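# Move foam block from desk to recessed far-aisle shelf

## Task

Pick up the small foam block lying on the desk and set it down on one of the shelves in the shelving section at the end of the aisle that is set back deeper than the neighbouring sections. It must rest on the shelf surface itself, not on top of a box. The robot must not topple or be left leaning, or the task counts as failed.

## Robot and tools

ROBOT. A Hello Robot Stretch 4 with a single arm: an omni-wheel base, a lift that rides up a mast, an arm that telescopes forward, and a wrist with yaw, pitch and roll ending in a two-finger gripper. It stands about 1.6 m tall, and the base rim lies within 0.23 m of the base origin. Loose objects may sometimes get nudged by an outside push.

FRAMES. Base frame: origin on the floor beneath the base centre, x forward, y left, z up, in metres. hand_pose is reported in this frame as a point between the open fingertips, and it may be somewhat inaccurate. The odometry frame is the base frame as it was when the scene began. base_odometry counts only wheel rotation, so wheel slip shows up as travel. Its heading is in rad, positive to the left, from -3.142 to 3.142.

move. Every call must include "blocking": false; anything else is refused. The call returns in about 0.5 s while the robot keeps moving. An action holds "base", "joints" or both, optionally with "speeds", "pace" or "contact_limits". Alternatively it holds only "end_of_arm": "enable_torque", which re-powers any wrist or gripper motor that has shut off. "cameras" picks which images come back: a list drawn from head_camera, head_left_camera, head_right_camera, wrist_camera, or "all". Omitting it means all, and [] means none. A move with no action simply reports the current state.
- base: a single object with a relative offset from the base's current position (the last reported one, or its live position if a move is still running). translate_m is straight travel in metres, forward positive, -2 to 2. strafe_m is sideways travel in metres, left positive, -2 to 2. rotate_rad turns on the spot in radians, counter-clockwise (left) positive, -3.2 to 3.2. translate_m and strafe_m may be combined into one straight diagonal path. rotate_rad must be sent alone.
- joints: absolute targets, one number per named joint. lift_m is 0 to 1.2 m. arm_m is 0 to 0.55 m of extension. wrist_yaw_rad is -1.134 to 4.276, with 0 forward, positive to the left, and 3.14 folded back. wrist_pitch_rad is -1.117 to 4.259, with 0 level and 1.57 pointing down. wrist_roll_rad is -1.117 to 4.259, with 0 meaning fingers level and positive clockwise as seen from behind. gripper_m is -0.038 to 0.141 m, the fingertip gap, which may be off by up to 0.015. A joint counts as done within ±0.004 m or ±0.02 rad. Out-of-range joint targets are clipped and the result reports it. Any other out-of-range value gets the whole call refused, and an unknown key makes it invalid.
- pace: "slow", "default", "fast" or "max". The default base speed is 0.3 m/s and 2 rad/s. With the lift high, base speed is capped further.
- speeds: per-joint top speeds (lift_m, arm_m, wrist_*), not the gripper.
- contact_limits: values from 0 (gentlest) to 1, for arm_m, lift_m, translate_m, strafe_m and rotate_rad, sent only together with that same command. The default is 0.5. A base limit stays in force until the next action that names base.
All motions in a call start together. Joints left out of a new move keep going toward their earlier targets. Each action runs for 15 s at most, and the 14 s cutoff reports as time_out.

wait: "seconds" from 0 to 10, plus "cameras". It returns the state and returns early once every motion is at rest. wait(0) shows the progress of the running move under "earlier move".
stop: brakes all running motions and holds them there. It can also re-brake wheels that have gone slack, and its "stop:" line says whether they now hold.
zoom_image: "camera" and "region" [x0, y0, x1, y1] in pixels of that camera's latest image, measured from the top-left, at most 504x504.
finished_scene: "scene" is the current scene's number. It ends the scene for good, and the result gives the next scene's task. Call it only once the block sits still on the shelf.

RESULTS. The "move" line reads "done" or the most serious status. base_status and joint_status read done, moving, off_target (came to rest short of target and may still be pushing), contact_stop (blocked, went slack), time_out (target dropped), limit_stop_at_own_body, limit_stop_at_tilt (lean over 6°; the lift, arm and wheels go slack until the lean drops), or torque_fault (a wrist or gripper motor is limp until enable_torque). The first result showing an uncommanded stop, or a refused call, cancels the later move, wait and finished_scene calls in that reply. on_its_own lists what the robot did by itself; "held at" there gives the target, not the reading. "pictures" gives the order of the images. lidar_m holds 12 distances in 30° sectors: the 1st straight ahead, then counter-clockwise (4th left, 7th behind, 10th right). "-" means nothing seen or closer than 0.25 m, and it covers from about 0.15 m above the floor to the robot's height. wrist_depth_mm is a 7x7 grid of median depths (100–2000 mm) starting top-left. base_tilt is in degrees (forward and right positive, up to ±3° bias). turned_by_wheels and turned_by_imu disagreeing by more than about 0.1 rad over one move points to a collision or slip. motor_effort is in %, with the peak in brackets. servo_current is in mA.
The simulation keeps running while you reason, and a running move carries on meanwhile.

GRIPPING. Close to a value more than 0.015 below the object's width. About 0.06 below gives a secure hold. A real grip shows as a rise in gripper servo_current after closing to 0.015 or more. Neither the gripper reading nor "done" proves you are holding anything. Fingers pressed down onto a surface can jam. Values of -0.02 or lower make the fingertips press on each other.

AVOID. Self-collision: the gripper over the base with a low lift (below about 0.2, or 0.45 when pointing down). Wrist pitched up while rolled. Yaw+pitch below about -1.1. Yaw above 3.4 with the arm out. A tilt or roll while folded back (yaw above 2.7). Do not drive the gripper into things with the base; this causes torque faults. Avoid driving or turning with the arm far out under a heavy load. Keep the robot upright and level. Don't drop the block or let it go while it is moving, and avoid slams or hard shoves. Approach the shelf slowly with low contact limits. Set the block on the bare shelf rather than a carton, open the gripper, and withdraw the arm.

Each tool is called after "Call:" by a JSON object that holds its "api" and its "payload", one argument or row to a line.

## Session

Call:
{"api": "move", "payload": {
  "blocking": false,
  "joints": {"lift_m": 0.9, "gripper_m": 0.135},
  "pace": "fast"
}}

Scene clock: 0.50 s.
move: moving
base_odometry: x=+0.000 y=+0.000 heading=+0.000
turned_by_wheels: +0.000
turned_by_imu: +0.000
base_tilt: forward=+0.2 right=+1.3
lidar_m: 2.07 2.07 2.44 1.38 1.38 1.68 2.09 2.11 1.60 1.41 1.40 2.40
base_status: not commanded
joint_positions: lift_m=+0.311 arm_m=+0.002 wrist_yaw_rad=+3.068 wrist_pitch_rad=+0.002 wrist_roll_rad=+0.000 gripper_m=+0.076
joint_status: lift_m moving; gripper_m moving
measured_speeds: translate_m=+0.000 strafe_m=+0.000 rotate_rad=+0.000 lift_m=+0.248 arm_m=+0.000 wrist_yaw_rad=+0.000 wrist_pitch_rad=+0.000 wrist_roll_rad=+0.000
motor_effort: lift_m=+27(27) arm_m=-4(4) wheel_0=+0(0) wheel_1=-1(1) wheel_2=+0(0)
servo_current: wrist_yaw_rad=33(39) wrist_pitch_rad=39(46) wrist_roll_rad=26(33) gripper_m=78(78)
hand_pose: x=-0.1080 y=+0.1084 z=+0.4887 quat_wxyz=(+0.037, -0.001, +0.000, +0.999) (m; base frame)
wrist_depth_mm: 135 138 - - - - - / 115 139 - - - - - / 118 140 - - - - - / 137 179 - - - - - / - - - - - - - / 1576 1618 198 1661 195 1708 1576 / 1138 1042 1205 149 1160 1118 1205
pictures: head_camera, head_left_camera, head_right_camera, wrist_camera
camera_calibration:
wrist_camera: T_world_to_cam=[[0.121229, 0.991669, 0.0435412, -0.138421], [0.027947, 0.0404375, -0.998791, 0.53973], [-0.992231, 0.122299, -0.022812, 0.120347], [0, 0, 0, 1]] pos_world=[0.121109, 0.100724, 0.547849]

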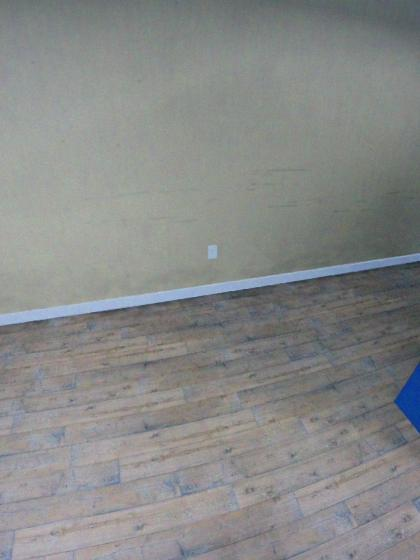

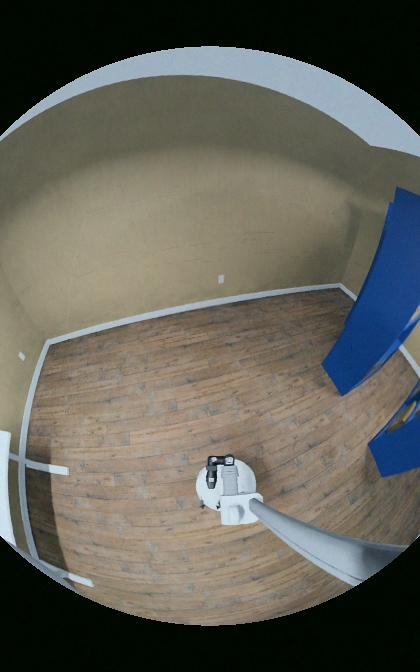

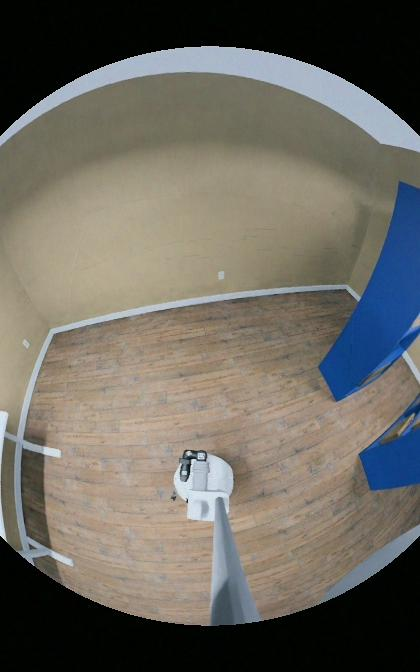

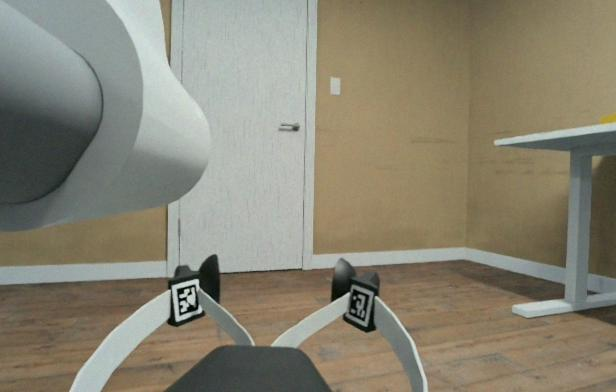

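Call:
{"api": "move", "payload": {
  "blocking": false,
  "base": {"rotate_rad": 1.76},
  "pace": "fast",
  "joints": {"wrist_yaw_rad": 0, "wrist_pitch_rad": 0.6, "lift_m": 0.96},
  "cameras": []
}}

Call:
{"api": "wait", "payload": {
  "seconds": 1.7,
  "cameras": ["head_camera"]
}}

Call:
{"api": "zoom_image", "payload": {
  "camera": "head_camera",
  "region": [0, 170, 420, 330]
}}

Scene clock: 9.33 s.
earlier move: done
move: moving
base_odometry: x=+0.000 y=+0.000 heading=+0.248
turned_by_wheels: +0.248
turned_by_imu: +0.243
base_tilt: forward=+0.4 right=+1.5
lidar_m: 2.07 2.16 2.27 1.36 1.47 2.21 2.14 2.20 1.43 1.40 1.45 2.14
base_status: rotate_rad moving
joint_positions: lift_m=+0.951 arm_m=+0.002 wrist_yaw_rad=+2.412 wrist_pitch_rad=+0.578 wrist_roll_rad=+0.000 gripper_m=+0.135
joint_status: lift_m moving; wrist_yaw_rad moving; wrist_pitch_rad moving; the others done
measured_speeds: translate_m=+0.000 strafe_m=+0.003 rotate_rad=+0.943 lift_m=+0.099 arm_m=+0.000 wrist_yaw_rad=-1.808 wrist_pitch_rad=+0.713 wrist_roll_rad=+0.000
motor_effort: lift_m=+26(28) arm_m=-4(4) wheel_0=-6(6) wheel_1=-7(7) wheel_2=-9(9)
servo_current: wrist_yaw_rad=72(124) wrist_pitch_rad=46(65) wrist_roll_rad=33(33) gripper_m=39(52)
hand_pose: x=+0.0513 y=+0.2261 z=+0.9720 quat_wxyz=(+0.342, -0.266, +0.102, +0.895) (m; base frame)
wrist_depth_mm: - - - - - - - / - - - - - - - / - - - - - - - / - - - - - - - / 1661 1661 1708 1756 1808 1808 1756 / 1397 196 1366 1464 204 1464 1464 / 1255 1182 1255 - 1281 1255 1281
pictures: none
No camera images: "cameras" was empty.

Scene clock: 11.03 s.
earlier move: moving
base_odometry: x=+0.000 y=+0.000 heading=+1.760
turned_by_wheels: +1.511
turned_by_imu: +1.492
base_tilt: forward=+0.2 right=+1.4
lidar_m: 1.36 1.42 2.22 2.12 2.20 1.50 1.42 1.43 2.22 2.07 2.12 2.33
base_status: done
joint_positions: lift_m=+0.960 arm_m=+0.002 wrist_yaw_rad=+0.004 wrist_pitch_rad=+0.600 wrist_roll_rad=+0.000 gripper_m=+0.135
joint_status: lift_m moving; wrist_yaw_rad moving; wrist_pitch_rad moving; the others done
measured_speeds: all 0
motor_effort: lift_m=+26(28) arm_m=-4(4) wheel_0=-4(8) wheel_1=+0(8) wheel_2=+0(9)
servo_current: wrist_yaw_rad=39(137) wrist_pitch_rad=39(65) wrist_roll_rad=26(39) gripper_m=39(52)
hand_pose: x=+0.4115 y=-0.0866 z=+0.9751 quat_wxyz=(+0.955, -0.001, +0.295, +0.002) (m; base frame)
wrist_depth_mm: - - - - - - - / - - - - - - - / - - - - - - - / 1863 1983 - - - - - / 1576 1618 1661 1661 1708 1708 1708 / 1336 198 1308 1464 203 1464 1430 / 1229 1182 1255 - 1281 1229 1281
wait: 1.70 s; no rest
pictures: head_camera

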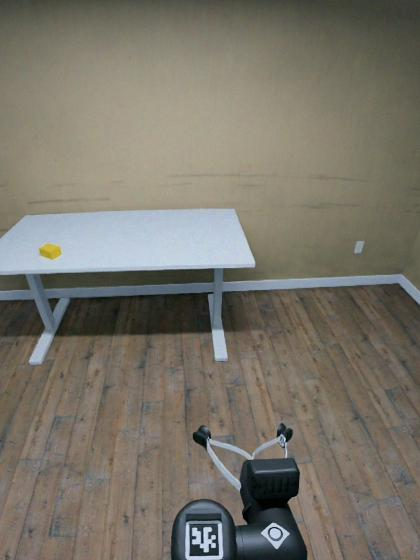

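Scaled by 1.200 from the camera's 420x560 image, which has a finer 1200x1600 frame.

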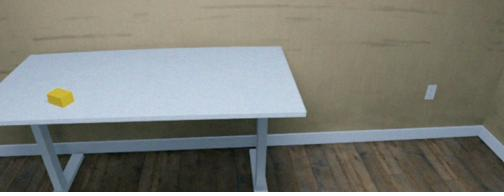

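Call:
{"api": "move", "payload": {
  "blocking": false,
  "base": {"translate_m": 0.8, "strafe_m": 0.87},
  "pace": "max",
  "cameras": ["head_camera"]
}}

Call:
{"api": "zoom_image", "payload": {
  "camera": "head_camera",
  "region": [20, 225, 100, 285]
}}

Call:
{"api": "wait", "payload": {
  "seconds": 4.5,
  "cameras": ["head_camera", "wrist_camera"]
}}

Scene clock: 22.43 s.
earlier move: done
move: moving
base_odometry: x=-0.035 y=+0.022 heading=+1.760
turned_by_wheels: +0.000
turned_by_imu: -0.001
base_tilt: forward=+0.4 right=+1.4
lidar_m: 1.33 1.37 2.17 2.09 2.18 1.51 1.46 1.45 2.24 2.10 2.14 2.30
base_status: translate_m moving; strafe_m moving
joint_positions: lift_m=+0.960 arm_m=+0.002 wrist_yaw_rad=+0.003 wrist_pitch_rad=+0.600 wrist_roll_rad=+0.000 gripper_m=+0.135
joint_status: all done
measured_speeds: translate_m=+0.106 strafe_m=+0.113 rotate_rad=+0.005 lift_m=+0.000 arm_m=+0.000 wrist_yaw_rad=+0.000 wrist_pitch_rad=+0.000 wrist_roll_rad=+0.000
motor_effort: lift_m=+23(23) arm_m=-4(4) wheel_0=-5(7) wheel_1=+10(10) wheel_2=-6(7)
servo_current: wrist_yaw_rad=33(46) wrist_pitch_rad=26(52) wrist_roll_rad=26(33) gripper_m=46(52)
hand_pose: x=+0.4115 y=-0.0866 z=+0.9751 quat_wxyz=(+0.955, +0.000, +0.295, +0.002) (m; base frame)
wrist_depth_mm: - - - - - - - / - - - - - - - / - - - - - - - / 1921 1921 1983 1983 - - - / 1618 1618 1661 1661 1661 1708 1756 / 1366 198 1308 1464 204 1430 1430 / 1205 1182 1229 - 1255 1255 1308
pictures: head_camera

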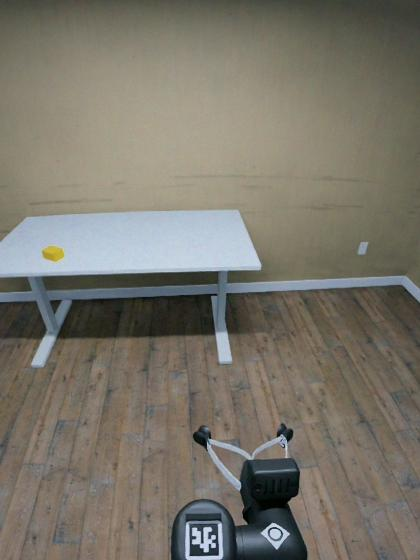

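Scaled by 6.300 from the camera's 420x560 image, which has a finer 1200x1600 frame.

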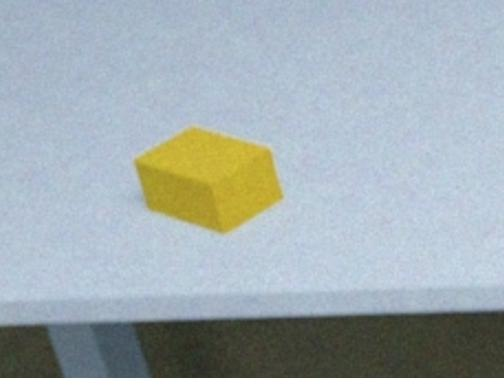

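Scene clock: 26.57 s.
earlier move: done
base_odometry: x=-1.004 y=+0.623 heading=+1.759
turned_by_wheels: +0.000
turned_by_imu: +0.002
base_tilt: forward=+0.4 right=+1.6
lidar_m: 0.53 0.56 1.42 1.28 1.34 1.79 2.24 2.29 3.06 2.88 0.83 0.56
base_status: done
joint_positions: lift_m=+0.960 arm_m=+0.002 wrist_yaw_rad=+0.003 wrist_pitch_rad=+0.600 wrist_roll_rad=+0.000 gripper_m=+0.135
joint_status: all done
measured_speeds: all 0
motor_effort: lift_m=+23(23) arm_m=-4(4) wheel_0=-3(8) wheel_1=-1(11) wheel_2=+0(9)
servo_current: wrist_yaw_rad=39(46) wrist_pitch_rad=46(52) wrist_roll_rad=26(39) gripper_m=59(59)
hand_pose: x=+0.4115 y=-0.0866 z=+0.9751 quat_wxyz=(+0.955, +0.000, +0.295, +0.002) (m; base frame)
wrist_depth_mm: - - - - - - - / - - - - - - - / - - - - - - - / - - - 559 - - - / - - - - - - - / 1336 195 177 1366 198 1397 - / 1205 1160 - - 1255 1229 1281
wait: 4.13 of 4.5 s (the move ended)
pictures: head_camera, wrist_camera
camera_calibration:
wrist_camera: T_world_to_cam=[[-0.0119085, -0.997947, 0.0629286, -0.165649], [-0.582496, -0.0442288, -0.811629, 1.08034], [0.812746, -0.046321, -0.580773, 0.457488], [0, 0, 0, 1]] pos_world=[0.255498, -0.0963357, 1.15295]

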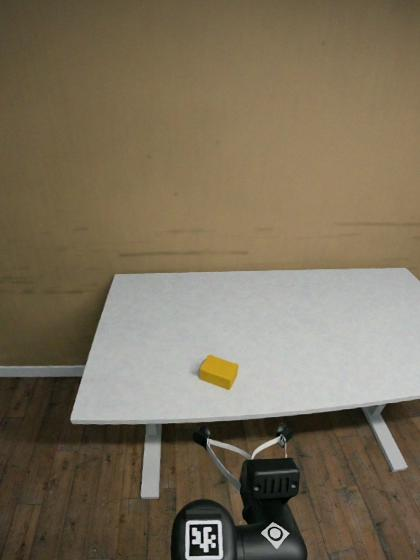

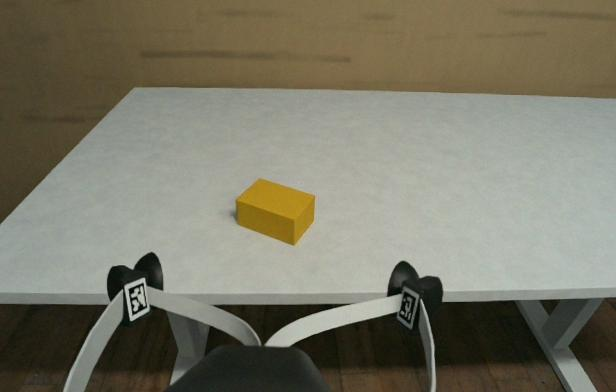

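Call:
{"api": "move", "payload": {
  "blocking": false,
  "base": {"translate_m": 0.1, "strafe_m": 0.11},
  "joints": {"wrist_yaw_rad": -0.49, "arm_m": 0.252, "lift_m": 0.9, "gripper_m": 0.141},
  "cameras": []
}}

Call:
{"api": "wait", "payload": {
  "seconds": 2,
  "cameras": ["wrist_camera"]
}}

Scene clock: 53.00 s.
move: moving
base_odometry: x=-1.033 y=+0.640 heading=+1.759
turned_by_wheels: +0.000
turned_by_imu: -0.001
base_tilt: forward=+0.2 right=+1.5
lidar_m: 0.51 0.55 1.36 1.24 1.31 1.76 2.22 2.30 3.09 2.90 0.80 0.58
base_status: translate_m moving; strafe_m moving
joint_positions: lift_m=+0.922 arm_m=+0.054 wrist_yaw_rad=-0.468 wrist_pitch_rad=+0.600 wrist_roll_rad=+0.000 gripper_m=+0.141
joint_status: lift_m moving; arm_m moving; wrist_yaw_rad moving; gripper_m moving
measured_speeds: translate_m=+0.086 strafe_m=+0.093 rotate_rad=-0.004 lift_m=-0.121 arm_m=+0.198 wrist_yaw_rad=-0.566 wrist_pitch_rad=+0.001 wrist_roll_rad=+0.000
motor_effort: lift_m=+13(23) arm_m=+8(11) wheel_0=-4(7) wheel_1=+7(11) wheel_2=-9(9)
servo_current: wrist_yaw_rad=46(111) wrist_pitch_rad=33(46) wrist_roll_rad=26(33) gripper_m=72(85)
hand_pose: x=+0.3982 y=-0.1855 z=+0.9378 quat_wxyz=(+0.929, +0.069, +0.287, -0.222) (m; base frame)
wrist_depth_mm: - - - - - - - / - - - - - - - / - - - - - - - / - 480 - - - 1921 - / - 462 - - 1576 1618 1661 / - 189 1281 1397 204 1397 1430 / - 1160 1205 - 1205 1205 1255
pictures: none
No camera images: "cameras" was empty.

Scene clock: 54.37 s.
earlier move: done
base_odometry: x=-1.131 y=+0.700 heading=+1.759
turned_by_wheels: +0.000
turned_by_imu: +0.000
base_tilt: forward=+0.5 right=+1.4
lidar_m: 0.44 0.46 1.29 1.18 1.21 1.66 2.33 2.38 3.20 2.99 0.68 0.46
base_status: done
joint_positions: lift_m=+0.900 arm_m=+0.252 wrist_yaw_rad=-0.487 wrist_pitch_rad=+0.600 wrist_roll_rad=+0.000 gripper_m=+0.141
joint_status: all done
measured_speeds: all 0
motor_effort: lift_m=+14(23) arm_m=+7(11) wheel_0=-1(7) wheel_1=-1(11) wheel_2=+0(9)
servo_current: wrist_yaw_rad=39(111) wrist_pitch_rad=59(59) wrist_roll_rad=26(33) gripper_m=39(85)
hand_pose: x=+0.5922 y=-0.1886 z=+0.9158 quat_wxyz=(+0.927, +0.071, +0.287, -0.230) (m; base frame)
wrist_depth_mm: - - - - - - - / - - - - - - - / - - - - - - - / - - - - - - - / - - - - - - - / - 188 172 - 195 - - / - - 282 - - - -
wait: 1.37 of 2 s (the move ended)
pictures: wrist_camera
camera_calibration:
wrist_camera: T_world_to_cam=[[-0.480029, -0.874989, 0.062986, 0.038797], [-0.534857, 0.235006, -0.811603, 1.15734], [0.695342, -0.423282, -0.580804, 0.269961], [0, 0, 0, 1]] pos_world=[0.449922, -0.123766, 1.09365]

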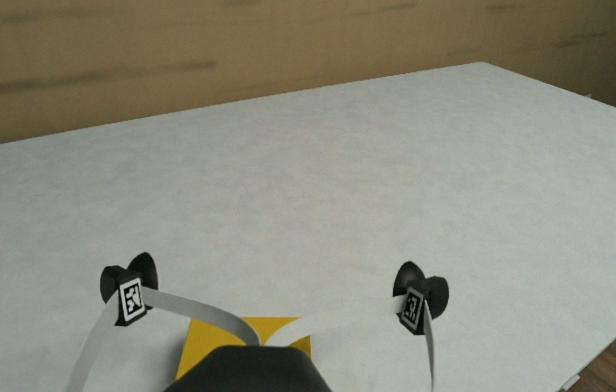

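Call:
{"api": "move", "payload": {
  "blocking": false,
  "base": {"strafe_m": 0.016},
  "joints": {"lift_m": 0.86, "arm_m": 0.26},
  "cameras": []
}}

Call:
{"api": "wait", "payload": {
  "seconds": 0.6,
  "cameras": []
}}

Call:
{"api": "move", "payload": {
  "blocking": false,
  "joints": {"lift_m": 0.796},
  "contact_limits": {"lift_m": 0.2},
  "cameras": []
}}

Call:
{"api": "wait", "payload": {
  "seconds": 0.7,
  "cameras": ["wrist_camera"]
}}

Scene clock: 69.07 s.
move: moving
base_odometry: x=-1.147 y=+0.697 heading=+1.759
turned_by_wheels: +0.000
turned_by_imu: -0.001
base_tilt: forward=+0.3 right=+1.3
lidar_m: 0.43 0.46 1.27 1.16 1.20 1.67 2.35 2.37 3.20 3.00 0.64 0.49
base_status: strafe_m moving
joint_positions: lift_m=+0.868 arm_m=+0.260 wrist_yaw_rad=-0.487 wrist_pitch_rad=+0.600 wrist_roll_rad=+0.000 gripper_m=+0.141
joint_status: lift_m moving; arm_m moving
measured_speeds: translate_m=+0.000 strafe_m=+0.000 rotate_rad=+0.000 lift_m=-0.070 arm_m=+0.000 wrist_yaw_rad=+0.000 wrist_pitch_rad=+0.000 wrist_roll_rad=+0.000
motor_effort: lift_m=+12(15) arm_m=+6(10) wheel_0=-2(8) wheel_1=+0(7) wheel_2=-1(1)
servo_current: wrist_yaw_rad=33(46) wrist_pitch_rad=52(52) wrist_roll_rad=26(33) gripper_m=39(52)
hand_pose: x=+0.6002 y=-0.1886 z=+0.8830 quat_wxyz=(+0.927, +0.071, +0.287, -0.230) (m; base frame)
wrist_depth_mm: - - - - - - - / - - - - - - - / - - - - - - - / - - - - - - - / - - - - - - - / - 187 181 291 195 - - / - - 257 - - - -
pictures: none
No camera images: "cameras" was empty.

Scene clock: 69.57 s.
earlier move: done
base_odometry: x=-1.147 y=+0.697 heading=+1.759
turned_by_wheels: +0.000
turned_by_imu: +0.000
base_tilt: forward=+0.3 right=+1.4
lidar_m: 0.43 0.46 1.28 1.17 1.19 1.64 2.33 2.39 3.19 2.97 0.67 0.45
base_status: done
joint_positions: lift_m=+0.860 arm_m=+0.260 wrist_yaw_rad=-0.487 wrist_pitch_rad=+0.600 wrist_roll_rad=+0.000 gripper_m=+0.141
joint_status: all done
measured_speeds: all 0
motor_effort: lift_m=+14(15) arm_m=+6(10) wheel_0=-1(8) wheel_1=+0(7) wheel_2=+0(1)
servo_current: wrist_yaw_rad=39(46) wrist_pitch_rad=39(52) wrist_roll_rad=33(33) gripper_m=39(52)
hand_pose: x=+0.6002 y=-0.1886 z=+0.8758 quat_wxyz=(+0.927, +0.071, +0.287, -0.230) (m; base frame)
wrist_depth_mm: - - - - - - - / - - - - - - - / - - - - - - - / - - - - - - - / - - - - - - - / - 187 181 281 195 - - / - - 247 - - - -
wait: 0.50 of 0.6 s (the move ended)
pictures: none
No camera images: "cameras" was empty.

Scene clock: 70.07 s.
move: moving
base_odometry: x=-1.147 y=+0.697 heading=+1.759
turned_by_wheels: +0.000
turned_by_imu: +0.000
base_tilt: forward=+0.3 right=+1.4
lidar_m: 0.44 0.45 1.23 1.17 1.18 1.65 2.34 2.37 3.17 3.00 0.68 0.47
base_status: not commanded
joint_positions: lift_m=+0.822 arm_m=+0.260 wrist_yaw_rad=-0.487 wrist_pitch_rad=+0.600 wrist_roll_rad=+0.000 gripper_m=+0.141
joint_status: lift_m moving
measured_speeds: translate_m=+0.000 strafe_m=+0.000 rotate_rad=+0.000 lift_m=-0.130 arm_m=+0.000 wrist_yaw_rad=+0.000 wrist_pitch_rad=+0.000 wrist_roll_rad=+0.000
motor_effort: lift_m=+13(15) arm_m=+6(7) wheel_0=-1(1) wheel_1=+0(1) wheel_2=+0(0)
servo_current: wrist_yaw_rad=46(46) wrist_pitch_rad=39(46) wrist_roll_rad=33(33) gripper_m=39(52)
contact_limits: lift_m 0.2
hand_pose: x=+0.6002 y=-0.1886 z=+0.8373 quat_wxyz=(+0.927, +0.071, +0.287, -0.230) (m; base frame)
wrist_depth_mm: - - - - - - - / - - - - - - - / - - - - - - - / - - - - - - - / - - 260 270 - - - / - 187 229 245 195 - - / - - 224 - - - -
pictures: none
No camera images: "cameras" was empty.

Scene clock: 70.77 s.
earlier move: done
base_odometry: x=-1.147 y=+0.697 heading=+1.759
turned_by_wheels: +0.000
turned_by_imu: +0.000
base_tilt: forward=+0.4 right=+1.4
lidar_m: 0.44 0.47 1.27 1.17 1.18 1.62 2.35 2.37 3.17 3.01 0.68 0.47
base_status: not commanded
joint_positions: lift_m=+0.796 arm_m=+0.260 wrist_yaw_rad=-0.487 wrist_pitch_rad=+0.600 wrist_roll_rad=+0.000 gripper_m=+0.141
joint_status: all done
measured_speeds: all 0
motor_effort: lift_m=+14(16) arm_m=+7(7) wheel_0=-1(1) wheel_1=+0(1) wheel_2=+0(0)
servo_current: wrist_yaw_rad=33(46) wrist_pitch_rad=39(52) wrist_roll_rad=26(39) gripper_m=39(52)
contact_limits: lift_m 0.2
hand_pose: x=+0.6002 y=-0.1886 z=+0.8118 quat_wxyz=(+0.927, +0.071, +0.287, -0.230) (m; base frame)
wrist_depth_mm: - - - - - - - / - - - - - - - / - - - - - - - / - - - - - - - / - - 236 238 - - - / - 187 207 209 195 - - / - - 224 - - - -
wait: 0.70 s; at rest by 0.67 s
pictures: wrist_camera
camera_calibration:
wrist_camera: T_world_to_cam=[[-0.480162, -0.87492, 0.0629265, 0.0493166], [-0.534778, 0.235116, -0.811624, 1.07721], [0.695311, -0.423363, -0.580781, 0.203976], [0, 0, 0, 1]] pos_world=[0.457923, -0.123766, 0.989655]

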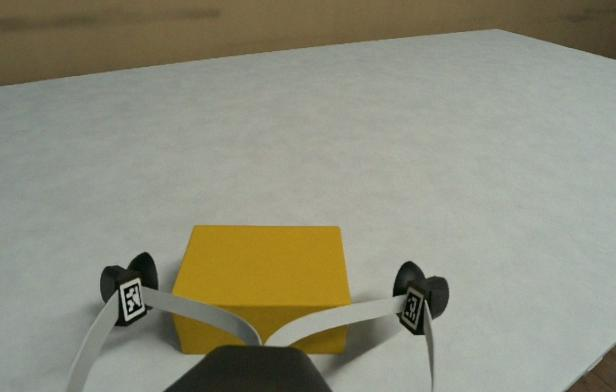

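Call:
{"api": "move", "payload": {
  "blocking": false,
  "joints": {"gripper_m": 0.035},
  "cameras": []
}}

Call:
{"api": "wait", "payload": {
  "seconds": 1.4,
  "cameras": []
}}

Call:
{"api": "move", "payload": {
  "blocking": false,
  "joints": {"lift_m": 1.0},
  "cameras": []
}}

Call:
{"api": "wait", "payload": {
  "seconds": 0.5,
  "cameras": ["wrist_camera"]
}}

Call:
{"api": "move", "payload": {
  "blocking": false,
  "base": {"translate_m": -1.575, "strafe_m": -0.983},
  "joints": {"arm_m": 0.0},
  "pace": "max",
  "cameras": []
}}

Call:
{"api": "wait", "payload": {
  "seconds": 8,
  "cameras": []
}}

Call:
{"api": "move", "payload": {
  "blocking": false,
  "base": {"rotate_rad": -3.06},
  "joints": {"wrist_yaw_rad": 2.85},
  "pace": "fast",
  "cameras": []
}}

Call:
{"api": "wait", "payload": {
  "seconds": 2.6,
  "cameras": ["head_camera", "head_left_camera"]
}}

Scene clock: 96.50 s.
move: moving
base_odometry: x=-1.147 y=+0.697 heading=+1.759
turned_by_wheels: +0.000
turned_by_imu: -0.001
base_tilt: forward=+0.5 right=+1.5
lidar_m: 0.46 0.47 1.27 1.16 1.21 1.64 2.33 2.40 3.17 3.02 0.65 0.47
base_status: not commanded
joint_positions: lift_m=+0.796 arm_m=+0.260 wrist_yaw_rad=-0.487 wrist_pitch_rad=+0.600 wrist_roll_rad=+0.000 gripper_m=+0.129
joint_status: gripper_m moving
measured_speeds: all 0
motor_effort: lift_m=+14(14) arm_m=+7(7) wheel_0=-1(1) wheel_1=+0(1) wheel_2=+0(0)
servo_current: wrist_yaw_rad=26(39) wrist_pitch_rad=46(52) wrist_roll_rad=26(33) gripper_m=111(111)
contact_limits: lift_m 0.2
hand_pose: x=+0.6002 y=-0.1886 z=+0.8118 quat_wxyz=(+0.927, +0.071, +0.287, -0.230) (m; base frame)
wrist_depth_mm: - - - - - - - / - - - - - - - / - - - - - - - / - - - - - - - / - - 236 237 - - - / - 188 207 209 195 - - / - - 224 - - - -
pictures: none
No camera images: "cameras" was empty.

Scene clock: 97.90 s.
earlier move: moving
base_odometry: x=-1.147 y=+0.697 heading=+1.759
turned_by_wheels: +0.000
turned_by_imu: +0.000
base_tilt: forward=+0.5 right=+1.4
lidar_m: 0.44 0.45 1.28 1.18 1.20 1.65 2.35 2.40 3.19 3.00 0.67 0.47
base_status: not commanded
joint_positions: lift_m=+0.796 arm_m=+0.260 wrist_yaw_rad=-0.487 wrist_pitch_rad=+0.600 wrist_roll_rad=+0.000 gripper_m=+0.036
joint_status: gripper_m moving
measured_speeds: all 0
motor_effort: lift_m=+14(14) arm_m=+7(7) wheel_0=-1(1) wheel_1=+0(1) wheel_2=+0(0)
servo_current: wrist_yaw_rad=39(46) wrist_pitch_rad=52(59) wrist_roll_rad=33(33) gripper_m=124(306)
contact_limits: lift_m 0.2
hand_pose: x=+0.6002 y=-0.1886 z=+0.8118 quat_wxyz=(+0.927, +0.071, +0.287, -0.230) (m; base frame)
wrist_depth_mm: - - - - - - - / - - - - - - - / - - - - - - - / - - - - - - - / - - 220 224 - - - / - 172 192 194 183 - - / - - 143 141 - - -
wait: 1.40 s; no rest
pictures: none
No camera images: "cameras" was empty.

Scene clock: 98.40 s.
move: moving
base_odometry: x=-1.147 y=+0.697 heading=+1.759
turned_by_wheels: +0.000
turned_by_imu: +0.000
base_tilt: forward=+0.3 right=+1.3
lidar_m: 0.40 0.47 1.27 1.16 1.19 1.61 2.33 2.39 3.19 2.99 0.68 0.48
base_status: not commanded
joint_positions: lift_m=+0.835 arm_m=+0.260 wrist_yaw_rad=-0.487 wrist_pitch_rad=+0.600 wrist_roll_rad=+0.000 gripper_m=+0.036
joint_status: lift_m moving; the others done
measured_speeds: translate_m=+0.000 strafe_m=+0.000 rotate_rad=+0.000 lift_m=+0.149 arm_m=+0.000 wrist_yaw_rad=+0.000 wrist_pitch_rad=+0.000 wrist_roll_rad=+0.000
motor_effort: lift_m=+24(27) arm_m=+7(7) wheel_0=-1(1) wheel_1=+0(1) wheel_2=+0(0)
servo_current: wrist_yaw_rad=39(46) wrist_pitch_rad=46(52) wrist_roll_rad=26(33) gripper_m=137(137)
hand_pose: x=+0.6002 y=-0.1886 z=+0.8503 quat_wxyz=(+0.927, +0.071, +0.287, -0.230) (m; base frame)
wrist_depth_mm: - - - - - - - / - - - - - - - / - - - - - - - / - - - - - - - / - - 219 224 - - - / - 173 192 195 183 - - / - - 143 141 - - -
pictures: none
No camera images: "cameras" was empty.

Scene clock: 98.90 s.
earlier move: moving
base_odometry: x=-1.147 y=+0.697 heading=+1.759
turned_by_wheels: +0.000
turned_by_imu: +0.000
base_tilt: forward=+0.3 right=+1.4
lidar_m: 0.43 0.46 1.27 1.16 1.16 1.61 2.35 2.37 3.15 3.02 0.66 0.45
base_status: not commanded
joint_positions: lift_m=+0.939 arm_m=+0.260 wrist_yaw_rad=-0.487 wrist_pitch_rad=+0.600 wrist_roll_rad=+0.000 gripper_m=+0.036
joint_status: lift_m moving; the others done
measured_speeds: translate_m=+0.000 strafe_m=+0.000 rotate_rad=+0.000 lift_m=+0.196 arm_m=+0.000 wrist_yaw_rad=+0.000 wrist_pitch_rad=+0.000 wrist_roll_rad=+0.000
motor_effort: lift_m=+24(28) arm_m=+7(7) wheel_0=-1(1) wheel_1=+0(1) wheel_2=+0(0)
servo_current: wrist_yaw_rad=33(46) wrist_pitch_rad=33(52) wrist_roll_rad=26(33) gripper_m=124(143)
hand_pose: x=+0.6002 y=-0.1886 z=+0.9541 quat_wxyz=(+0.927, +0.071, +0.287, -0.230) (m; base frame)
wrist_depth_mm: - - - - - - - / - - - - - - - / - - - - - - - / - - - - - - - / - - 220 223 - - - / - 172 192 195 183 - - / - - 143 141 - - -
wait: 0.50 s; no rest
pictures: wrist_camera
camera_calibration:
wrist_camera: T_world_to_cam=[[-0.480133, -0.874933, 0.062963, 0.0403057], [-0.534857, 0.235108, -0.811574, 1.19269], [0.69527, -0.42334, -0.580847, 0.286718], [0, 0, 0, 1]] pos_world=[0.457922, -0.123766, 1.13195]

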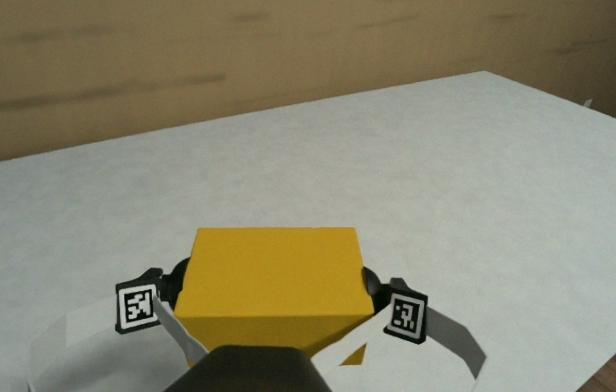

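Scene clock: 99.40 s.
move: moving
base_odometry: x=-1.116 y=+0.663 heading=+1.760
turned_by_wheels: +0.001
turned_by_imu: +0.001
base_tilt: forward=+0.4 right=+1.4
lidar_m: 0.48 0.50 1.30 1.18 1.22 1.65 2.28 2.33 3.16 2.97 0.71 0.52
base_status: translate_m moving; strafe_m moving
joint_positions: lift_m=+0.997 arm_m=+0.169 wrist_yaw_rad=-0.487 wrist_pitch_rad=+0.600 wrist_roll_rad=+0.000 gripper_m=+0.036
joint_status: lift_m moving; arm_m moving
joint sent to its limit — arm_m, lower limit.
measured_speeds: translate_m=-0.148 strafe_m=-0.094 rotate_rad=+0.001 lift_m=+0.046 arm_m=-0.347 wrist_yaw_rad=+0.000 wrist_pitch_rad=+0.000 wrist_roll_rad=+0.000
motor_effort: lift_m=+25(26) arm_m=-7(9) wheel_0=+5(5) wheel_1=-9(10) wheel_2=+9(11)
servo_current: wrist_yaw_rad=39(39) wrist_pitch_rad=39(52) wrist_roll_rad=26(33) gripper_m=143(143)
hand_pose: x=+0.5089 y=-0.1886 z=+1.0122 quat_wxyz=(+0.927, +0.071, +0.287, -0.230) (m; base frame)
wrist_depth_mm: - - - - - - - / - - - - - - - / - - - - - - - / - - - - - - - / - - 220 224 - - - / - 172 192 195 183 - 1464 / - - 143 141 - 1229 1308
pictures: none
No camera images: "cameras" was empty.

Scene clock: 105.13 s.
earlier move: done
base_odometry: x=+0.114 y=-0.666 heading=+1.759
turned_by_wheels: +0.000
turned_by_imu: -0.004
base_tilt: forward=+0.3 right=+1.5
lidar_m: 2.05 2.14 2.18 2.07 2.14 0.74 0.87 0.79 0.97 2.14 2.18 2.84
base_status: done
joint_positions: lift_m=+1.000 arm_m=+0.002 wrist_yaw_rad=-0.487 wrist_pitch_rad=+0.600 wrist_roll_rad=+0.000 gripper_m=+0.036
joint_status: all done
joint sent to its limit — arm_m, lower limit.
measured_speeds: all 0
motor_effort: lift_m=+23(26) arm_m=-6(9) wheel_0=+4(6) wheel_1=+2(12) wheel_2=-2(11)
servo_current: wrist_yaw_rad=39(46) wrist_pitch_rad=52(52) wrist_roll_rad=26(39) gripper_m=137(143)
hand_pose: x=+0.3428 y=-0.1886 z=+1.0151 quat_wxyz=(+0.927, +0.071, +0.287, -0.230) (m; base frame)
wrist_depth_mm: - - - - - - - / - - - - - - - / - - - - - - - / 1983 - - - - - - / 1661 1661 220 224 1756 1756 1808 / 1430 175 192 195 183 1537 1499 / 1205 1229 198 141 1255 1205 1336
wait: 5.73 of 8 s (the move ended)
pictures: none
No camera images: "cameras" was empty.

Scene clock: 105.63 s.
move: moving
base_odometry: x=+0.114 y=-0.665 heading=+1.550
turned_by_wheels: -0.209
turned_by_imu: -0.206
base_tilt: forward=+0.4 right=+1.4
lidar_m: 2.04 2.04 2.44 2.07 2.07 0.85 0.78 0.79 0.80 2.12 2.14 2.47
base_status: rotate_rad moving
joint_positions: lift_m=+1.000 arm_m=+0.002 wrist_yaw_rad=+0.166 wrist_pitch_rad=+0.600 wrist_roll_rad=+0.000 gripper_m=+0.036
joint_status: wrist_yaw_rad moving
measured_speeds: translate_m=+0.000 strafe_m=-0.001 rotate_rad=-0.796 lift_m=+0.000 arm_m=+0.000 wrist_yaw_rad=+1.809 wrist_pitch_rad=+0.000 wrist_roll_rad=+0.000
motor_effort: lift_m=+24(24) arm_m=-6(6) wheel_0=+4(6) wheel_1=+7(7) wheel_2=+6(8)
servo_current: wrist_yaw_rad=65(111) wrist_pitch_rad=46(52) wrist_roll_rad=26(33) gripper_m=137(137)
hand_pose: x=+0.4226 y=-0.0469 z=+1.0151 quat_wxyz=(+0.952, -0.024, +0.294, +0.079) (m; base frame)
wrist_depth_mm: - - - - - - - / - - - - - - - / - - - - - - - / 1983 - - - - - - / 1618 1708 220 224 1756 1756 1808 / 1397 175 192 195 183 1537 1499 / 1205 1255 198 142 1281 1229 1308
pictures: none
No camera images: "cameras" was empty.

Scene clock: 108.23 s.
earlier move: moving
base_odometry: x=+0.114 y=-0.666 heading=-1.300
turned_by_wheels: -2.850
turned_by_imu: -2.814
base_tilt: forward=+0.3 right=+1.3
lidar_m: 1.14 0.80 1.07 2.15 2.26 2.97 2.38 2.17 2.12 2.07 0.98 0.76
base_status: rotate_rad moving
joint_positions: lift_m=+1.000 arm_m=+0.002 wrist_yaw_rad=+2.846 wrist_pitch_rad=+0.600 wrist_roll_rad=+0.000 gripper_m=+0.036
joint_status: all done
measured_speeds: all 0
motor_effort: lift_m=+24(24) arm_m=-6(6) wheel_0=+2(7) wheel_1=+3(9) wheel_2=+3(8)
servo_current: wrist_yaw_rad=39(111) wrist_pitch_rad=39(59) wrist_roll_rad=33(39) gripper_m=130(143)
hand_pose: x=-0.0290 y=+0.1529 z=+1.0151 quat_wxyz=(+0.140, -0.292, +0.043, +0.945) (m; base frame)
wrist_depth_mm: - - - - - - - / - - - - - - - / - - - - - - - / - - - - - - - / 1708 1708 220 224 1808 1708 1808 / 1430 175 192 195 183 1537 1499 / 1229 1255 198 141 1255 1229 1308
wait: 2.60 s; no rest
pictures: head_camera, head_left_camera

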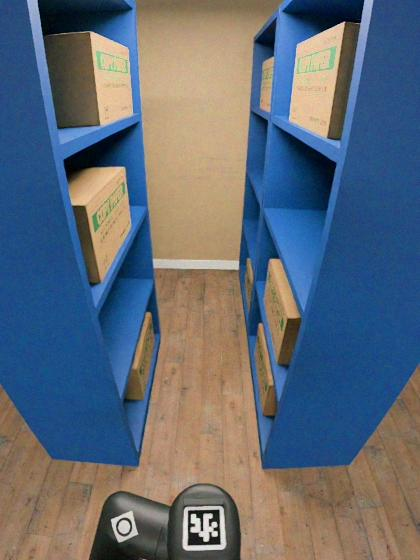

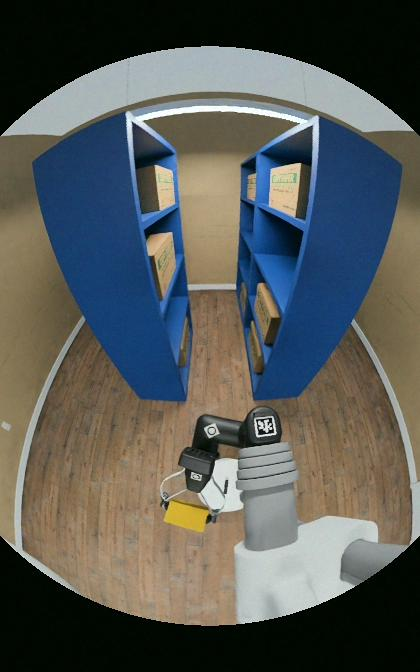

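Call:
{"api": "move", "payload": {
  "blocking": false,
  "base": {"translate_m": 1.15, "strafe_m": 0.012},
  "pace": "fast",
  "cameras": []
}}

Call:
{"api": "wait", "payload": {
  "seconds": 5,
  "cameras": ["head_camera"]
}}

Scene clock: 121.77 s.
earlier move: done
move: moving
base_odometry: x=+0.125 y=-0.703 heading=-1.300
turned_by_wheels: +0.000
turned_by_imu: -0.001
base_tilt: forward=+0.2 right=+1.4
lidar_m: 1.13 0.74 1.00 2.12 2.26 3.01 2.44 2.22 2.15 2.04 0.92 0.74
base_status: translate_m moving; strafe_m moving
joint_positions: lift_m=+1.000 arm_m=+0.002 wrist_yaw_rad=+2.847 wrist_pitch_rad=+0.600 wrist_roll_rad=+0.000 gripper_m=+0.036
joint_status: not commanded
measured_speeds: translate_m=+0.147 strafe_m=+0.003 rotate_rad=-0.004 lift_m=+0.000 arm_m=+0.000 wrist_yaw_rad=+0.000 wrist_pitch_rad=+0.000 wrist_roll_rad=+0.000
motor_effort: lift_m=+24(24) arm_m=-6(6) wheel_0=+6(7) wheel_1=+8(8) wheel_2=-10(10)
servo_current: wrist_yaw_rad=33(46) wrist_pitch_rad=26(52) wrist_roll_rad=39(39) gripper_m=137(143)
hand_pose: x=-0.0290 y=+0.1528 z=+1.0151 quat_wxyz=(+0.140, -0.292, +0.043, +0.945) (m; base frame)
wrist_depth_mm: - - - - - - - / - - - - - - - / - - - - - - - / 1983 - - - - - - / 1661 1708 220 224 1708 1756 1808 / 1430 175 192 195 183 1537 1499 / 1205 1229 198 141 1255 1205 1336
pictures: none
No camera images: "cameras" was empty.

Scene clock: 125.93 s.
earlier move: done
base_odometry: x=+0.433 y=-1.770 heading=-1.300
turned_by_wheels: +0.000
turned_by_imu: -0.002
base_tilt: forward=+0.3 right=+1.4
lidar_m: 1.40 0.36 0.27 0.25 0.26 0.42 4.12 0.40 0.31 0.29 0.31 0.48
base_status: done
joint_positions: lift_m=+1.000 arm_m=+0.002 wrist_yaw_rad=+2.847 wrist_pitch_rad=+0.600 wrist_roll_rad=+0.000 gripper_m=+0.036
joint_status: not commanded
measured_speeds: all 0
motor_effort: lift_m=+24(24) arm_m=-6(6) wheel_0=+1(8) wheel_1=+0(8) wheel_2=+0(11)
servo_current: wrist_yaw_rad=33(52) wrist_pitch_rad=39(59) wrist_roll_rad=26(39) gripper_m=130(143)
hand_pose: x=-0.0290 y=+0.1528 z=+1.0151 quat_wxyz=(+0.140, -0.292, +0.043, +0.945) (m; base frame)
wrist_depth_mm: - - - - - - - / - - - - - - - / - - - - 433 - - / - - - - 362 - - / 1708 1708 220 224 304 285 - / 1430 175 192 195 182 248 - / 1205 1255 198 141 - 152 213
wait: 4.17 of 5 s (the move ended)
pictures: head_camera

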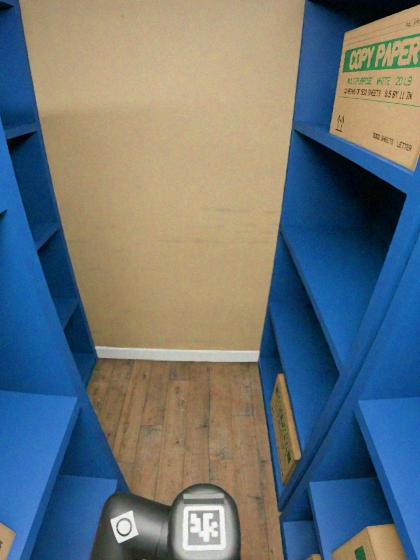

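Call:
{"api": "move", "payload": {
  "blocking": false,
  "base": {"translate_m": 0.98, "strafe_m": -0.025},
  "pace": "fast",
  "cameras": []
}}

Call:
{"api": "wait", "payload": {
  "seconds": 5,
  "cameras": []
}}

Call:
{"api": "move", "payload": {
  "blocking": false,
  "base": {"rotate_rad": 1.57},
  "joints": {"wrist_yaw_rad": 0.0, "lift_m": 1.09},
  "cameras": []
}}

Call:
{"api": "wait", "payload": {
  "seconds": 1.6,
  "cameras": ["head_camera"]
}}

Scene clock: 136.53 s.
move: moving
base_odometry: x=+0.443 y=-1.808 heading=-1.300
turned_by_wheels: +0.000
turned_by_imu: -0.001
base_tilt: forward=+0.5 right=+1.5
lidar_m: 1.36 0.35 0.26 0.26 0.28 0.41 4.17 0.44 0.29 0.28 0.32 0.46
base_status: translate_m moving; strafe_m moving
joint_positions: lift_m=+1.000 arm_m=+0.002 wrist_yaw_rad=+2.847 wrist_pitch_rad=+0.600 wrist_roll_rad=+0.000 gripper_m=+0.036
joint_status: not commanded
measured_speeds: translate_m=+0.147 strafe_m=-0.005 rotate_rad=-0.002 lift_m=+0.000 arm_m=+0.000 wrist_yaw_rad=+0.000 wrist_pitch_rad=+0.000 wrist_roll_rad=+0.000
motor_effort: lift_m=+24(24) arm_m=-6(6) wheel_0=+7(8) wheel_1=+5(8) wheel_2=-8(11)
servo_current: wrist_yaw_rad=33(46) wrist_pitch_rad=46(46) wrist_roll_rad=33(33) gripper_m=137(143)
hand_pose: x=-0.0290 y=+0.1528 z=+1.0151 quat_wxyz=(+0.140, -0.292, +0.043, +0.945) (m; base frame)
wrist_depth_mm: - - - - - - - / - - - - - - - / - - - - 442 - - / - - - - 364 - - / 1661 1708 220 224 307 289 - / 1397 175 193 195 183 250 - / 1205 1255 198 141 - 152 215
pictures: none
No camera images: "cameras" was empty.

Scene clock: 140.23 s.
earlier move: done
base_odometry: x=+0.671 y=-2.721 heading=-1.300
turned_by_wheels: +0.000
turned_by_imu: -0.002
base_tilt: forward=+0.5 right=+1.4
lidar_m: 0.43 0.46 0.69 0.70 0.64 0.53 1.18 0.45 0.31 0.29 0.33 0.43
base_status: done
joint_positions: lift_m=+1.000 arm_m=+0.002 wrist_yaw_rad=+2.847 wrist_pitch_rad=+0.600 wrist_roll_rad=+0.000 gripper_m=+0.036
joint_status: not commanded
measured_speeds: all 0
motor_effort: lift_m=+24(24) arm_m=-6(6) wheel_0=+2(8) wheel_1=+0(8) wheel_2=+0(12)
servo_current: wrist_yaw_rad=46(52) wrist_pitch_rad=39(52) wrist_roll_rad=26(33) gripper_m=130(143)
hand_pose: x=-0.0290 y=+0.1528 z=+1.0151 quat_wxyz=(+0.140, -0.292, +0.043, +0.945) (m; base frame)
wrist_depth_mm: - - - - - - - / 1098 - - - - - - / 1078 - - - - - - / 1025 - - - - - - / 1138 1661 221 224 - - - / 1025 175 192 195 183 - 798 / 145 1229 198 141 1255 904 759
wait: 3.70 of 5 s (the move ended)
pictures: none
No camera images: "cameras" was empty.

Scene clock: 140.73 s.
move: moving
base_odometry: x=+0.671 y=-2.721 heading=-1.091
turned_by_wheels: +0.209
turned_by_imu: +0.206
base_tilt: forward=+0.4 right=+1.4
lidar_m: 0.45 0.52 0.70 0.70 0.51 0.55 0.70 0.37 0.29 0.30 0.38 0.44
base_status: rotate_rad moving
joint_positions: lift_m=+1.039 arm_m=+0.002 wrist_yaw_rad=+2.247 wrist_pitch_rad=+0.600 wrist_roll_rad=+0.000 gripper_m=+0.036
joint_status: lift_m moving; wrist_yaw_rad moving
measured_speeds: translate_m=+0.001 strafe_m=+0.001 rotate_rad=+0.799 lift_m=+0.149 arm_m=+0.000 wrist_yaw_rad=-1.814 wrist_pitch_rad=+0.000 wrist_roll_rad=+0.000
motor_effort: lift_m=+25(27) arm_m=-6(6) wheel_0=-7(7) wheel_1=-4(7) wheel_2=-7(7)
servo_current: wrist_yaw_rad=111(130) wrist_pitch_rad=46(52) wrist_roll_rad=26(33) gripper_m=130(137)
hand_pose: x=+0.0927 y=+0.2404 z=+1.0542 quat_wxyz=(+0.413, -0.266, +0.128, +0.861) (m; base frame)
wrist_depth_mm: - 564 - - - - - / - 778 - - - - - / - - - - - - - / - - - - - - - / 1756 1661 220 223 - - - / 1464 175 192 194 183 - - / 1229 1281 198 141 1025 891 759
pictures: none
No camera images: "cameras" was empty.

Scene clock: 142.33 s.
earlier move: moving
base_odometry: x=+0.671 y=-2.721 heading=+0.270
turned_by_wheels: +1.361
turned_by_imu: +1.343
base_tilt: forward=+0.4 right=+1.3
lidar_m: 0.70 0.64 0.51 1.19 0.44 0.34 0.31 0.35 0.44 0.45 0.49 0.66
base_status: rotate_rad moving
joint_positions: lift_m=+1.090 arm_m=+0.002 wrist_yaw_rad=+0.004 wrist_pitch_rad=+0.600 wrist_roll_rad=+0.000 gripper_m=+0.036
joint_status: lift_m moving; wrist_yaw_rad moving
measured_speeds: translate_m=+0.000 strafe_m=+0.000 rotate_rad=+0.000 lift_m=+0.000 arm_m=+0.000 wrist_yaw_rad=-0.001 wrist_pitch_rad=+0.000 wrist_roll_rad=+0.000
motor_effort: lift_m=+23(27) arm_m=-6(6) wheel_0=-2(8) wheel_1=+0(8) wheel_2=-1(8)
servo_current: wrist_yaw_rad=33(130) wrist_pitch_rad=39(52) wrist_roll_rad=33(33) gripper_m=130(143)
hand_pose: x=+0.4117 y=-0.0866 z=+1.1051 quat_wxyz=(+0.955, -0.001, +0.295, +0.002) (m; base frame)
wrist_depth_mm: - - - - - - 484 / - - - - - 891 484 / - - - - - - 512 / - - - - - - 574 / - - 219 224 1025 - - / - 172 191 195 184 723 - / - - 198 141 - 152 -
wait: 1.60 s; no rest
pictures: head_camera

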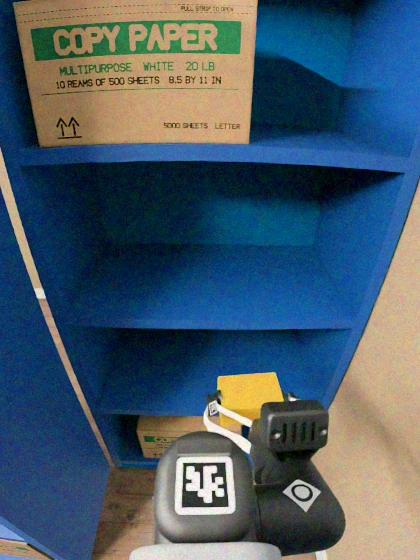

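Call:
{"api": "move", "payload": {
  "blocking": false,
  "joints": {"arm_m": 0.43},
  "cameras": []
}}

Call:
{"api": "wait", "payload": {
  "seconds": 2,
  "cameras": []
}}

Call:
{"api": "move", "payload": {
  "blocking": false,
  "joints": {"lift_m": 1.03},
  "contact_limits": {"lift_m": 0.1},
  "cameras": []
}}

Call:
{"api": "wait", "payload": {
  "seconds": 0.6,
  "cameras": []
}}

Call:
{"api": "move", "payload": {
  "blocking": false,
  "joints": {"lift_m": 0.999},
  "speeds": {"lift_m": 0.04},
  "contact_limits": {"lift_m": 0.05},
  "cameras": []
}}

Call:
{"api": "wait", "payload": {
  "seconds": 1.0,
  "cameras": ["wrist_camera"]
}}

Scene clock: 151.50 s.
earlier move: done
move: moving
base_odometry: x=+0.671 y=-2.721 heading=+0.270
turned_by_wheels: +0.000
turned_by_imu: -0.001
base_tilt: forward=+0.4 right=+1.3
lidar_m: 0.69 0.62 0.50 1.18 0.45 0.33 0.33 0.32 0.47 0.45 0.48 0.70
base_status: done
joint_positions: lift_m=+1.090 arm_m=+0.054 wrist_yaw_rad=+0.003 wrist_pitch_rad=+0.600 wrist_roll_rad=+0.000 gripper_m=+0.036
joint_status: arm_m moving; the others done
measured_speeds: translate_m=+0.000 strafe_m=+0.000 rotate_rad=+0.000 lift_m=+0.000 arm_m=+0.198 wrist_yaw_rad=+0.000 wrist_pitch_rad=+0.000 wrist_roll_rad=+0.000
motor_effort: lift_m=+23(23) arm_m=+7(9) wheel_0=-2(2) wheel_1=-3(3) wheel_2=-2(2)
servo_current: wrist_yaw_rad=39(52) wrist_pitch_rad=39(52) wrist_roll_rad=26(33) gripper_m=137(143)
hand_pose: x=+0.4636 y=-0.0866 z=+1.1051 quat_wxyz=(+0.955, +0.000, +0.295, +0.002) (m; base frame)
wrist_depth_mm: - - - - - 798 469 / - - - - - - 473 / - - - - - 621 492 / - - - - - - 525 / - - 220 224 1008 - - / - 173 192 195 183 647 - / - - 197 141 - 778 -
pictures: none
No camera images: "cameras" was empty.

Scene clock: 153.37 s.
earlier move: done
base_odometry: x=+0.671 y=-2.721 heading=+0.270
turned_by_wheels: +0.000
turned_by_imu: +0.000
base_tilt: forward=+0.3 right=+1.3
lidar_m: 0.68 0.63 0.53 1.20 0.46 0.33 0.33 0.36 0.46 0.43 0.48 0.69
base_status: done
joint_positions: lift_m=+1.090 arm_m=+0.430 wrist_yaw_rad=+0.003 wrist_pitch_rad=+0.600 wrist_roll_rad=+0.000 gripper_m=+0.036
joint_status: all done
measured_speeds: all 0
motor_effort: lift_m=+23(24) arm_m=+7(10) wheel_0=-2(2) wheel_1=-3(3) wheel_2=-2(2)
servo_current: wrist_yaw_rad=33(52) wrist_pitch_rad=52(59) wrist_roll_rad=33(33) gripper_m=130(143)
hand_pose: x=+0.8390 y=-0.0866 z=+1.1051 quat_wxyz=(+0.955, +0.000, +0.295, +0.002) (m; base frame)
wrist_depth_mm: 484 469 473 466 466 462 459 / 521 517 512 512 508 504 488 / 564 559 564 559 554 549 521 / 452 462 - - - - 492 / 394 399 220 224 415 415 421 / 332 174 192 195 184 355 355 / 282 296 198 141 296 289 317
wait: 1.87 of 2 s (the move ended)
pictures: none
No camera images: "cameras" was empty.

Scene clock: 153.87 s.
move: moving
base_odometry: x=+0.671 y=-2.721 heading=+0.270
turned_by_wheels: +0.000
turned_by_imu: +0.000
base_tilt: forward=+0.4 right=+1.4
lidar_m: 0.69 0.64 0.52 1.20 0.46 0.34 0.31 0.35 0.46 0.43 0.47 0.69
base_status: not commanded
joint_positions: lift_m=+1.052 arm_m=+0.430 wrist_yaw_rad=+0.003 wrist_pitch_rad=+0.600 wrist_roll_rad=+0.000 gripper_m=+0.036
joint_status: lift_m moving
measured_speeds: translate_m=+0.000 strafe_m=+0.000 rotate_rad=+0.000 lift_m=-0.121 arm_m=+0.000 wrist_yaw_rad=+0.000 wrist_pitch_rad=+0.000 wrist_roll_rad=+0.000
motor_effort: lift_m=+15(22) arm_m=+7(7) wheel_0=-2(2) wheel_1=-3(3) wheel_2=-1(2)
servo_current: wrist_yaw_rad=39(46) wrist_pitch_rad=39(52) wrist_roll_rad=26(33) gripper_m=137(150)
contact_limits: lift_m 0.1
hand_pose: x=+0.8390 y=-0.0866 z=+1.0678 quat_wxyz=(+0.955, +0.000, +0.295, +0.002) (m; base frame)
wrist_depth_mm: 480 473 473 466 462 462 459 / 521 517 517 512 504 504 488 / - 559 554 544 549 539 521 / 418 424 418 436 427 433 455 / 349 355 220 224 368 373 375 / 294 175 192 195 184 314 315 / 250 262 197 141 263 264 279
pictures: none
No camera images: "cameras" was empty.

Scene clock: 154.47 s.
earlier move: moving
base_odometry: x=+0.671 y=-2.721 heading=+0.270
turned_by_wheels: +0.000
turned_by_imu: +0.000
base_tilt: forward=+0.2 right=+1.5
lidar_m: 0.70 0.62 0.52 1.20 0.44 0.32 0.30 0.32 0.46 0.44 0.47 0.68
base_status: not commanded
joint_positions: lift_m=+1.030 arm_m=+0.430 wrist_yaw_rad=+0.003 wrist_pitch_rad=+0.600 wrist_roll_rad=+0.000 gripper_m=+0.036
joint_status: lift_m moving
measured_speeds: all 0
motor_effort: lift_m=+15(22) arm_m=+7(7) wheel_0=-2(2) wheel_1=-2(3) wheel_2=-2(2)
servo_current: wrist_yaw_rad=39(46) wrist_pitch_rad=39(52) wrist_roll_rad=20(33) gripper_m=130(150)
contact_limits: lift_m 0.1
hand_pose: x=+0.8390 y=-0.0866 z=+1.0458 quat_wxyz=(+0.955, +0.000, +0.295, +0.002) (m; base frame)
wrist_depth_mm: 484 473 469 466 466 462 459 / 521 521 517 508 508 504 488 / 449 452 462 530 530 530 496 / 377 382 387 392 397 402 410 / 310 317 220 224 329 330 334 / 266 175 193 195 183 281 282 / 224 234 198 141 236 231 250
wait: 0.60 s; no rest
pictures: none
No camera images: "cameras" was empty.

Scene clock: 154.97 s.
move: moving
base_odometry: x=+0.671 y=-2.721 heading=+0.270
turned_by_wheels: +0.000
turned_by_imu: +0.000
base_tilt: forward=+0.3 right=+1.4
lidar_m: 0.70 0.64 0.51 1.18 0.42 0.33 0.32 0.37 0.47 0.44 0.44 0.69
base_status: not commanded
joint_positions: lift_m=+1.013 arm_m=+0.430 wrist_yaw_rad=+0.003 wrist_pitch_rad=+0.600 wrist_roll_rad=+0.000 gripper_m=+0.036
joint_status: lift_m moving
measured_speeds: translate_m=+0.000 strafe_m=+0.000 rotate_rad=+0.000 lift_m=-0.040 arm_m=+0.000 wrist_yaw_rad=+0.000 wrist_pitch_rad=+0.000 wrist_roll_rad=+0.000
motor_effort: lift_m=+13(15) arm_m=+6(7) wheel_0=-2(2) wheel_1=-3(3) wheel_2=-2(2)
servo_current: wrist_yaw_rad=33(46) wrist_pitch_rad=26(52) wrist_roll_rad=20(33) gripper_m=137(137)
contact_limits: lift_m 0.05
hand_pose: x=+0.8390 y=-0.0866 z=+1.0280 quat_wxyz=(+0.955, +0.000, +0.295, +0.002) (m; base frame)
wrist_depth_mm: 484 473 469 469 466 459 462 / 521 517 512 512 508 504 492 / 418 421 430 436 442 455 473 / 349 355 359 364 370 375 382 / 287 291 220 223 303 306 312 / 245 174 193 194 184 262 260 / 208 217 197 141 224 220 232
pictures: none
No camera images: "cameras" was empty.

Scene clock: 155.67 s.
earlier move: done
base_odometry: x=+0.671 y=-2.721 heading=+0.270
turned_by_wheels: +0.000
turned_by_imu: +0.000
base_tilt: forward=+0.4 right=+1.4
lidar_m: 0.70 0.63 0.52 1.21 0.44 0.34 0.32 0.34 0.47 0.44 0.48 0.69
base_status: not commanded
joint_positions: lift_m=+1.000 arm_m=+0.430 wrist_yaw_rad=+0.003 wrist_pitch_rad=+0.598 wrist_roll_rad=+0.000 gripper_m=+0.036
joint_status: all done
measured_speeds: all 0
motor_effort: lift_m=+10(15) arm_m=+7(7) wheel_0=-2(2) wheel_1=-3(3) wheel_2=-2(2)
servo_current: wrist_yaw_rad=39(52) wrist_pitch_rad=59(59) wrist_roll_rad=26(33) gripper_m=124(143)
contact_limits: lift_m 0.05
hand_pose: x=+0.8392 y=-0.0866 z=+1.0155 quat_wxyz=(+0.956, +0.000, +0.295, +0.002) (m; base frame)
wrist_depth_mm: 480 469 466 469 466 459 466 / 512 508 512 508 504 504 488 / 418 427 433 439 455 462 473 / 347 351 359 362 366 375 379 / 283 287 218 222 300 304 307 / 238 172 190 193 186 256 256 / 204 211 196 142 217 208 226
wait: 0.70 of 1 s (the move ended)
pictures: wrist_camera
camera_calibration:
wrist_camera: T_world_to_cam=[[-0.0119444, -0.997943, 0.0629908, -0.163138], [-0.581324, -0.0443253, -0.812464, 1.36211], [0.813584, -0.0463225, -0.579599, 0.131492], [0, 0, 0, 1]] pos_world=[0.682898, -0.0963358, 1.19315]

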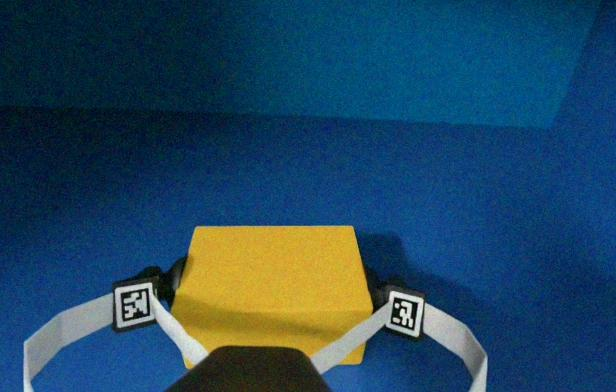

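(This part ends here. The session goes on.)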